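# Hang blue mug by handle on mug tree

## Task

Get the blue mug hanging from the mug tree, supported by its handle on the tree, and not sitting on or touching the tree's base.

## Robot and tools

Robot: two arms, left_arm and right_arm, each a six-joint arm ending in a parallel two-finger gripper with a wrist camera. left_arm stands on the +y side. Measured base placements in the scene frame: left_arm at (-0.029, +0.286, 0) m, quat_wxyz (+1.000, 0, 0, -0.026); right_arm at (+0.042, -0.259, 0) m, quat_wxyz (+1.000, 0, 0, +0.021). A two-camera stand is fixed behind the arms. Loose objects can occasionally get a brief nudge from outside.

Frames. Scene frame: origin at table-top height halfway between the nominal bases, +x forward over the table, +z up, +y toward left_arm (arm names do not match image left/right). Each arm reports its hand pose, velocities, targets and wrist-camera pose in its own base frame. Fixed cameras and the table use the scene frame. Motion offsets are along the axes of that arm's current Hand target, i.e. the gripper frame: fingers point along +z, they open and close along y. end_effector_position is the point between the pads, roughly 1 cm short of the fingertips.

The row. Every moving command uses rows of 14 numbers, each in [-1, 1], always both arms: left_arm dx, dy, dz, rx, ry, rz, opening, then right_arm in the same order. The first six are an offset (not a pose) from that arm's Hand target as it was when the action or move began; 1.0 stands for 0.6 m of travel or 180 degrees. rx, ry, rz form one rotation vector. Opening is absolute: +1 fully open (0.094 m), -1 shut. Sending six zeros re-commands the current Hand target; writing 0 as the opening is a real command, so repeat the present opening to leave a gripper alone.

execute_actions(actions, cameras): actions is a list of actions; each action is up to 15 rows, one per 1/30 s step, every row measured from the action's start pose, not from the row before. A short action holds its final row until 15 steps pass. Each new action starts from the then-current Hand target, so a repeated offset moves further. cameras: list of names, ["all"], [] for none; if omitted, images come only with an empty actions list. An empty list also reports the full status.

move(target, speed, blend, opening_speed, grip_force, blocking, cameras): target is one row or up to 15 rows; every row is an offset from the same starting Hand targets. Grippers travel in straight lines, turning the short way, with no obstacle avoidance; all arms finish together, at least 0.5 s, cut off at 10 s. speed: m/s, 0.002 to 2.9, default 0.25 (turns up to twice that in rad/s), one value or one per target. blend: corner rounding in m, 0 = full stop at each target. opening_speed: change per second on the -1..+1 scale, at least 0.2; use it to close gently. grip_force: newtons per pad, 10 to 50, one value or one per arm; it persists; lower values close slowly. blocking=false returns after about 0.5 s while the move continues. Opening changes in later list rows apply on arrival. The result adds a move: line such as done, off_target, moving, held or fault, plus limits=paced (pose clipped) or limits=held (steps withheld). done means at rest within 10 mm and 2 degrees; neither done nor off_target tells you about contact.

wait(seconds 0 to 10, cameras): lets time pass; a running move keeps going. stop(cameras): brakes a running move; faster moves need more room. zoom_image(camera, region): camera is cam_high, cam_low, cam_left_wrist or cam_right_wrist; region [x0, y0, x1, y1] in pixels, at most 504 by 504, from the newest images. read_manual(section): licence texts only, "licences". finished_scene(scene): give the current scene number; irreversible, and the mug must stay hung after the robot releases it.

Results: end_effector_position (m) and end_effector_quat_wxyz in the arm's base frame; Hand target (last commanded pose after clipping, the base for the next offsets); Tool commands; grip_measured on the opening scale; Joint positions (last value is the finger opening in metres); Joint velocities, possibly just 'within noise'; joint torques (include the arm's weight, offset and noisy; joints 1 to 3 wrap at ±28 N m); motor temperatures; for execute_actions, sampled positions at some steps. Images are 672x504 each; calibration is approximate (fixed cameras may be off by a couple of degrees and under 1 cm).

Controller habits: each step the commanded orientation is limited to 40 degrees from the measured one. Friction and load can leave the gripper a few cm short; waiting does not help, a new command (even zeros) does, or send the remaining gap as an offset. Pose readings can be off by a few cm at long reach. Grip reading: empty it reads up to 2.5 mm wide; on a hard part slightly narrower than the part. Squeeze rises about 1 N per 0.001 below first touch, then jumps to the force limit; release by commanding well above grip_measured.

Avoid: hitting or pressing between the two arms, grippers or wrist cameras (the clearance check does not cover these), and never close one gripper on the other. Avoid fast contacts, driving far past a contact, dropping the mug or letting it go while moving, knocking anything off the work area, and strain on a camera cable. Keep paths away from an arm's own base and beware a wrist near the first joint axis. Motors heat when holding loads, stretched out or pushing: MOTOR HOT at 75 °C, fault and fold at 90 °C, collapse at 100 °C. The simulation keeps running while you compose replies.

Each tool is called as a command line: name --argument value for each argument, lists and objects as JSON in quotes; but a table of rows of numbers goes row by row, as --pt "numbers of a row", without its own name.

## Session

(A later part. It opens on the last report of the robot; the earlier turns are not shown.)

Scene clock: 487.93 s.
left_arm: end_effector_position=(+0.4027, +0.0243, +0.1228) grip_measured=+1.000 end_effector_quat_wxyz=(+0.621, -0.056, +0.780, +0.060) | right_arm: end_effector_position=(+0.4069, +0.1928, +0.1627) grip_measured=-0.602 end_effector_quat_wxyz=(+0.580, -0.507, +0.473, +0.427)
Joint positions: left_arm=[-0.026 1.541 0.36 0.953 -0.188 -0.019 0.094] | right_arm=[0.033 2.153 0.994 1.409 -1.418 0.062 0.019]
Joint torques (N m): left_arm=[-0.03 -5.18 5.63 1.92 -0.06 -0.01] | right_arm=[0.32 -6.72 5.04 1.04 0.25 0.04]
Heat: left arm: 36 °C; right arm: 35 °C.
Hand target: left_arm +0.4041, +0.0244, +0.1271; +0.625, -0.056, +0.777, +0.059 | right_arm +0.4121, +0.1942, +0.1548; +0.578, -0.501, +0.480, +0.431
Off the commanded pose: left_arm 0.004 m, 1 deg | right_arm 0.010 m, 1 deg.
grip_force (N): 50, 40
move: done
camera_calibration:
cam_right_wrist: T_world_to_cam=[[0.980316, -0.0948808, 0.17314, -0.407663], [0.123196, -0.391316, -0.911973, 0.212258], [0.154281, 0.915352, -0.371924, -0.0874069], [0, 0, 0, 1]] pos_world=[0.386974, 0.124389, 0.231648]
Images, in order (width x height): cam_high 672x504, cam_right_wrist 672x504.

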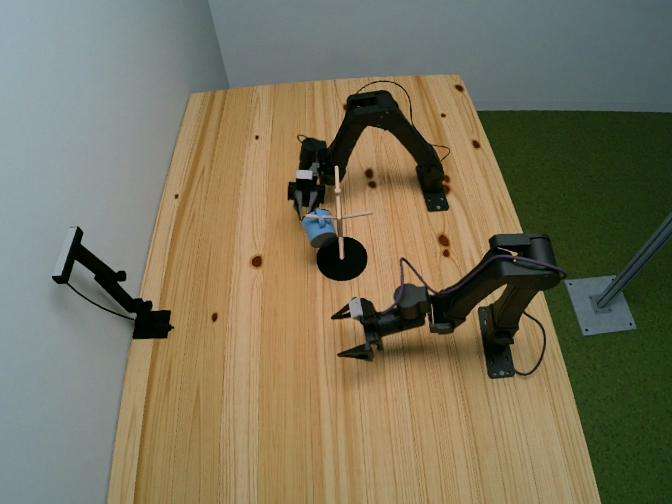

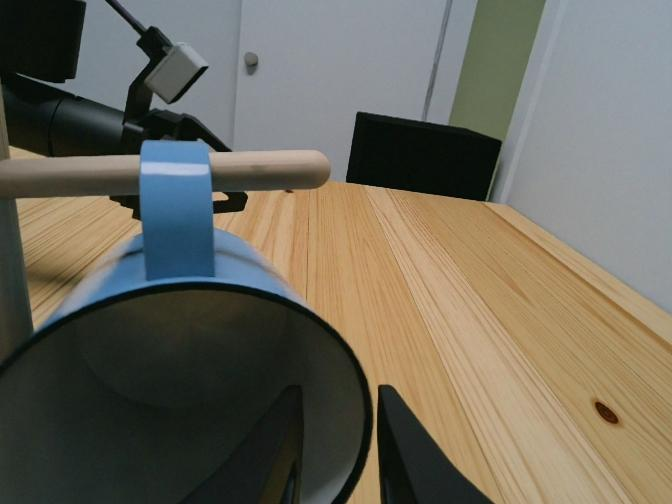

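move --pt "0 0 0 0 0 0 1 0 -0.0083 0 0 0 0 -0.6" --pt "0 0 0 0 0 0 1 0 -0.0083 -0.07 0.02 0 0 -0.6" --cameras '["cam_right_wrist","cam_high","cam_low"]' --speed 0.05

zoom_image --camera "cam_high" --region '[230, 130, 390, 290]'

Scene clock: 504.33 s.
left_arm: end_effector_position=(+0.4027, +0.0243, +0.1228) grip_measured=+1.000 end_effector_quat_wxyz=(+0.621, -0.056, +0.780, +0.060) | right_arm: end_effector_position=(+0.4140, +0.1527, +0.1623) grip_measured=-0.602 end_effector_quat_wxyz=(+0.590, -0.482, +0.498, +0.415)
Joint positions: left_arm=[-0.026 1.541 0.36 0.953 -0.188 -0.019 0.094] | right_arm=[-0.067 2.161 0.973 1.506 -1.442 0.16 0.019]
Joint torques (N m): left_arm=[-0.01 -5.2 5.64 1.93 -0.06 0] | right_arm=[-0.16 -6.89 3.19 1.48 0.13 0.03]
Heat: left arm: 36 °C; right arm: 35 °C.
Hand target: left_arm +0.4041, +0.0244, +0.1271; +0.625, -0.056, +0.777, +0.059 | right_arm +0.4118, +0.1519, +0.1539; +0.593, -0.482, +0.493, +0.416
Off the commanded pose: left_arm 0.004 m, 1 deg | right_arm 0.009 m, 1 deg.
grip_force (N): 50, 40
move: done
camera_calibration:
cam_right_wrist: T_world_to_cam=[[0.975473, -0.166371, 0.144131, -0.400814], [0.0686944, -0.391994, -0.917399, 0.21883], [0.209127, 0.904799, -0.370951, -0.0732903], [0, 0, 0, 1]] pos_world=[0.391278, 0.0854094, 0.231338]
Images, in order (width x height): cam_high 672x504, cam_low 672x504, cam_right_wrist 672x504.

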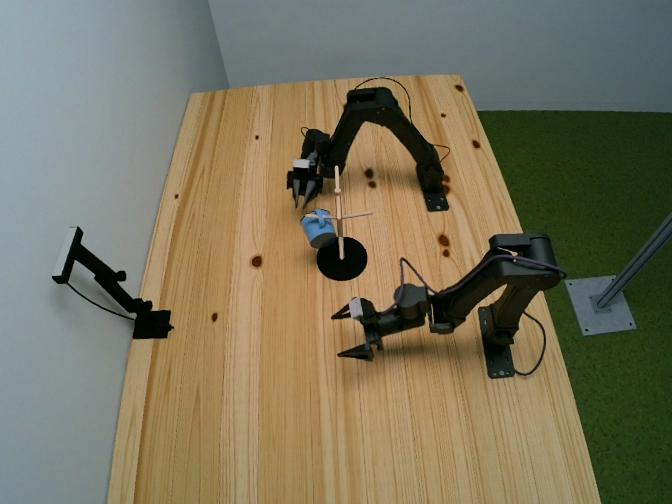

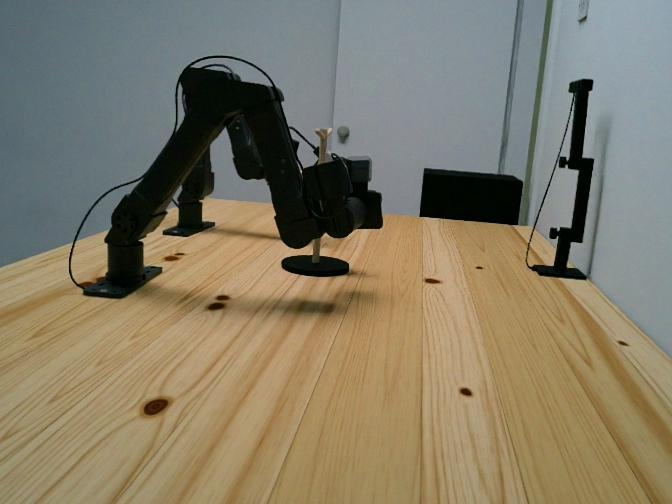

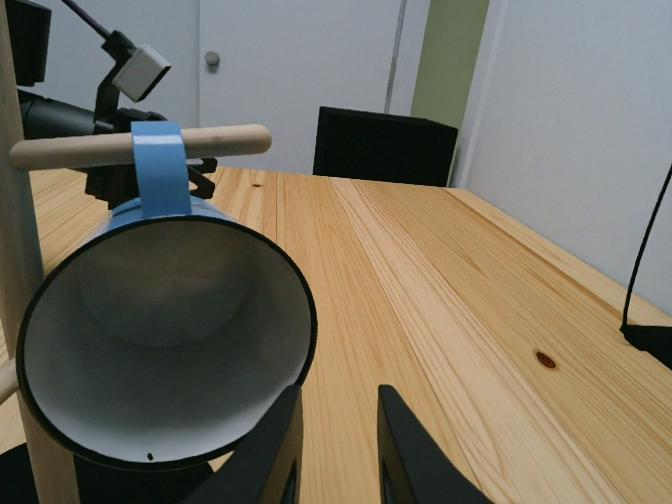

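Scaled by 3.150 from the camera's 672x504 image, which has a finer 960x720 frame.

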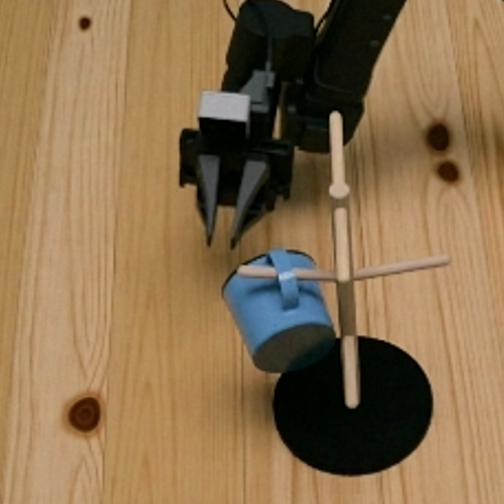

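move --pt "0 0 0 0 0 0 1 0 0 -0.06 0.08 0 0 -0.6" --pt "0 0 0 0 0 0 1 -0.1 -0.05 -0.16 0.2 0 0 -0.6" --cameras '["cam_right_wrist","cam_high","cam_low"]' --speed 0.12 --blend 0.03

zoom_image --camera "cam_low" --region '[250, 110, 400, 290]'

Scene clock: 512.03 s.
left_arm: end_effector_position=(+0.4027, +0.0243, +0.1228) grip_measured=+1.000 end_effector_quat_wxyz=(+0.621, -0.056, +0.780, +0.060) | right_arm: end_effector_position=(+0.4151, +0.0534, +0.2084) grip_measured=-0.602 end_effector_quat_wxyz=(+0.710, -0.280, +0.596, +0.249)
Joint positions: left_arm=[-0.026 1.541 0.36 0.953 -0.188 -0.019 0.094] | right_arm=[-0.248 1.819 0.612 1.459 -1.01 0.114 0.019]
Joint torques (N m): left_arm=[-0.02 -5.16 5.64 1.92 -0.06 -0.01] | right_arm=[-0.42 -8.36 3.29 1.12 0.21 -0.04]
Heat: left arm: 36 °C; right arm: 34 °C.
Hand target: left_arm +0.4041, +0.0244, +0.1271; +0.625, -0.056, +0.777, +0.059 | right_arm +0.4132, +0.0509, +0.2132; +0.713, -0.275, +0.597, +0.243
Off the commanded pose: left_arm 0.004 m, 1 deg | right_arm 0.006 m, 1 deg.
grip_force (N): 50, 40
move: done
camera_calibration:
cam_right_wrist: T_world_to_cam=[[0.707229, -0.701089, 0.0911116, -0.274033], [-0.139162, -0.264401, -0.95432, 0.309286], [0.693153, 0.662243, -0.284557, -0.172586], [0, 0, 0, 1]] pos_world=[0.356474, 0.00394783, 0.271014]
Images, in order (width x height): cam_high 672x504, cam_low 672x504, cam_right_wrist 672x504.

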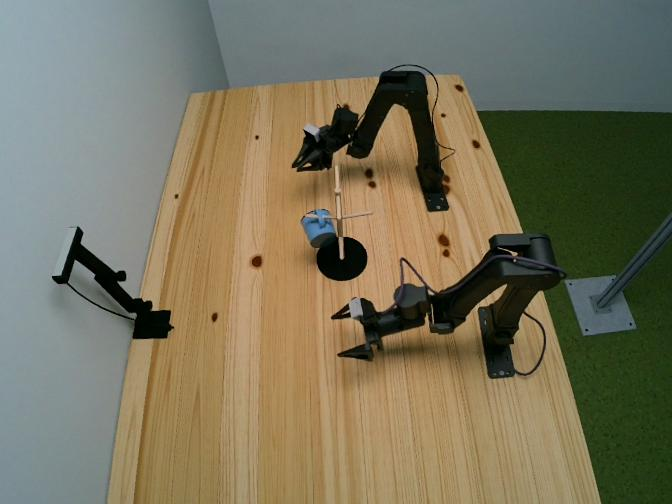

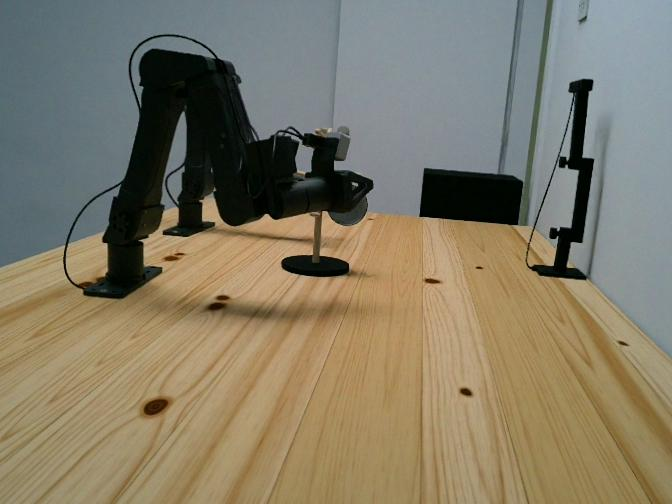

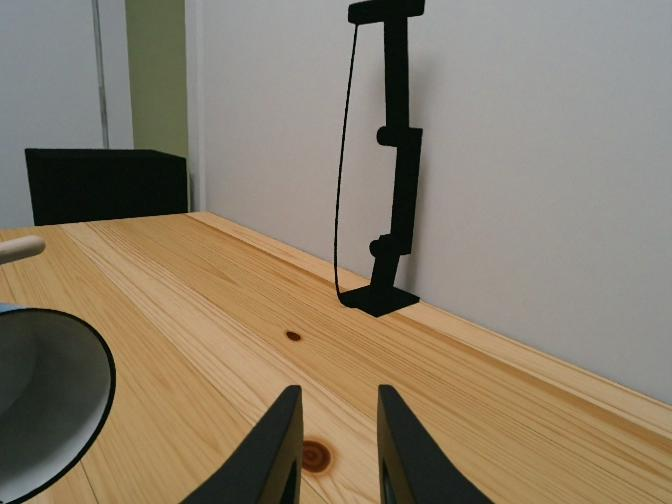

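Scaled by 2.800 from the camera's 672x504 image, which has a finer 960x720 frame.

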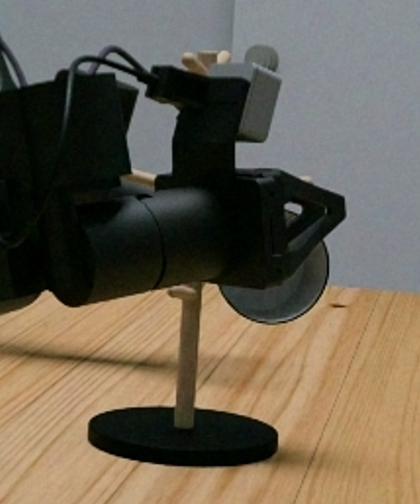

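finished_scene --scene 1

The scene is finished: the task was done.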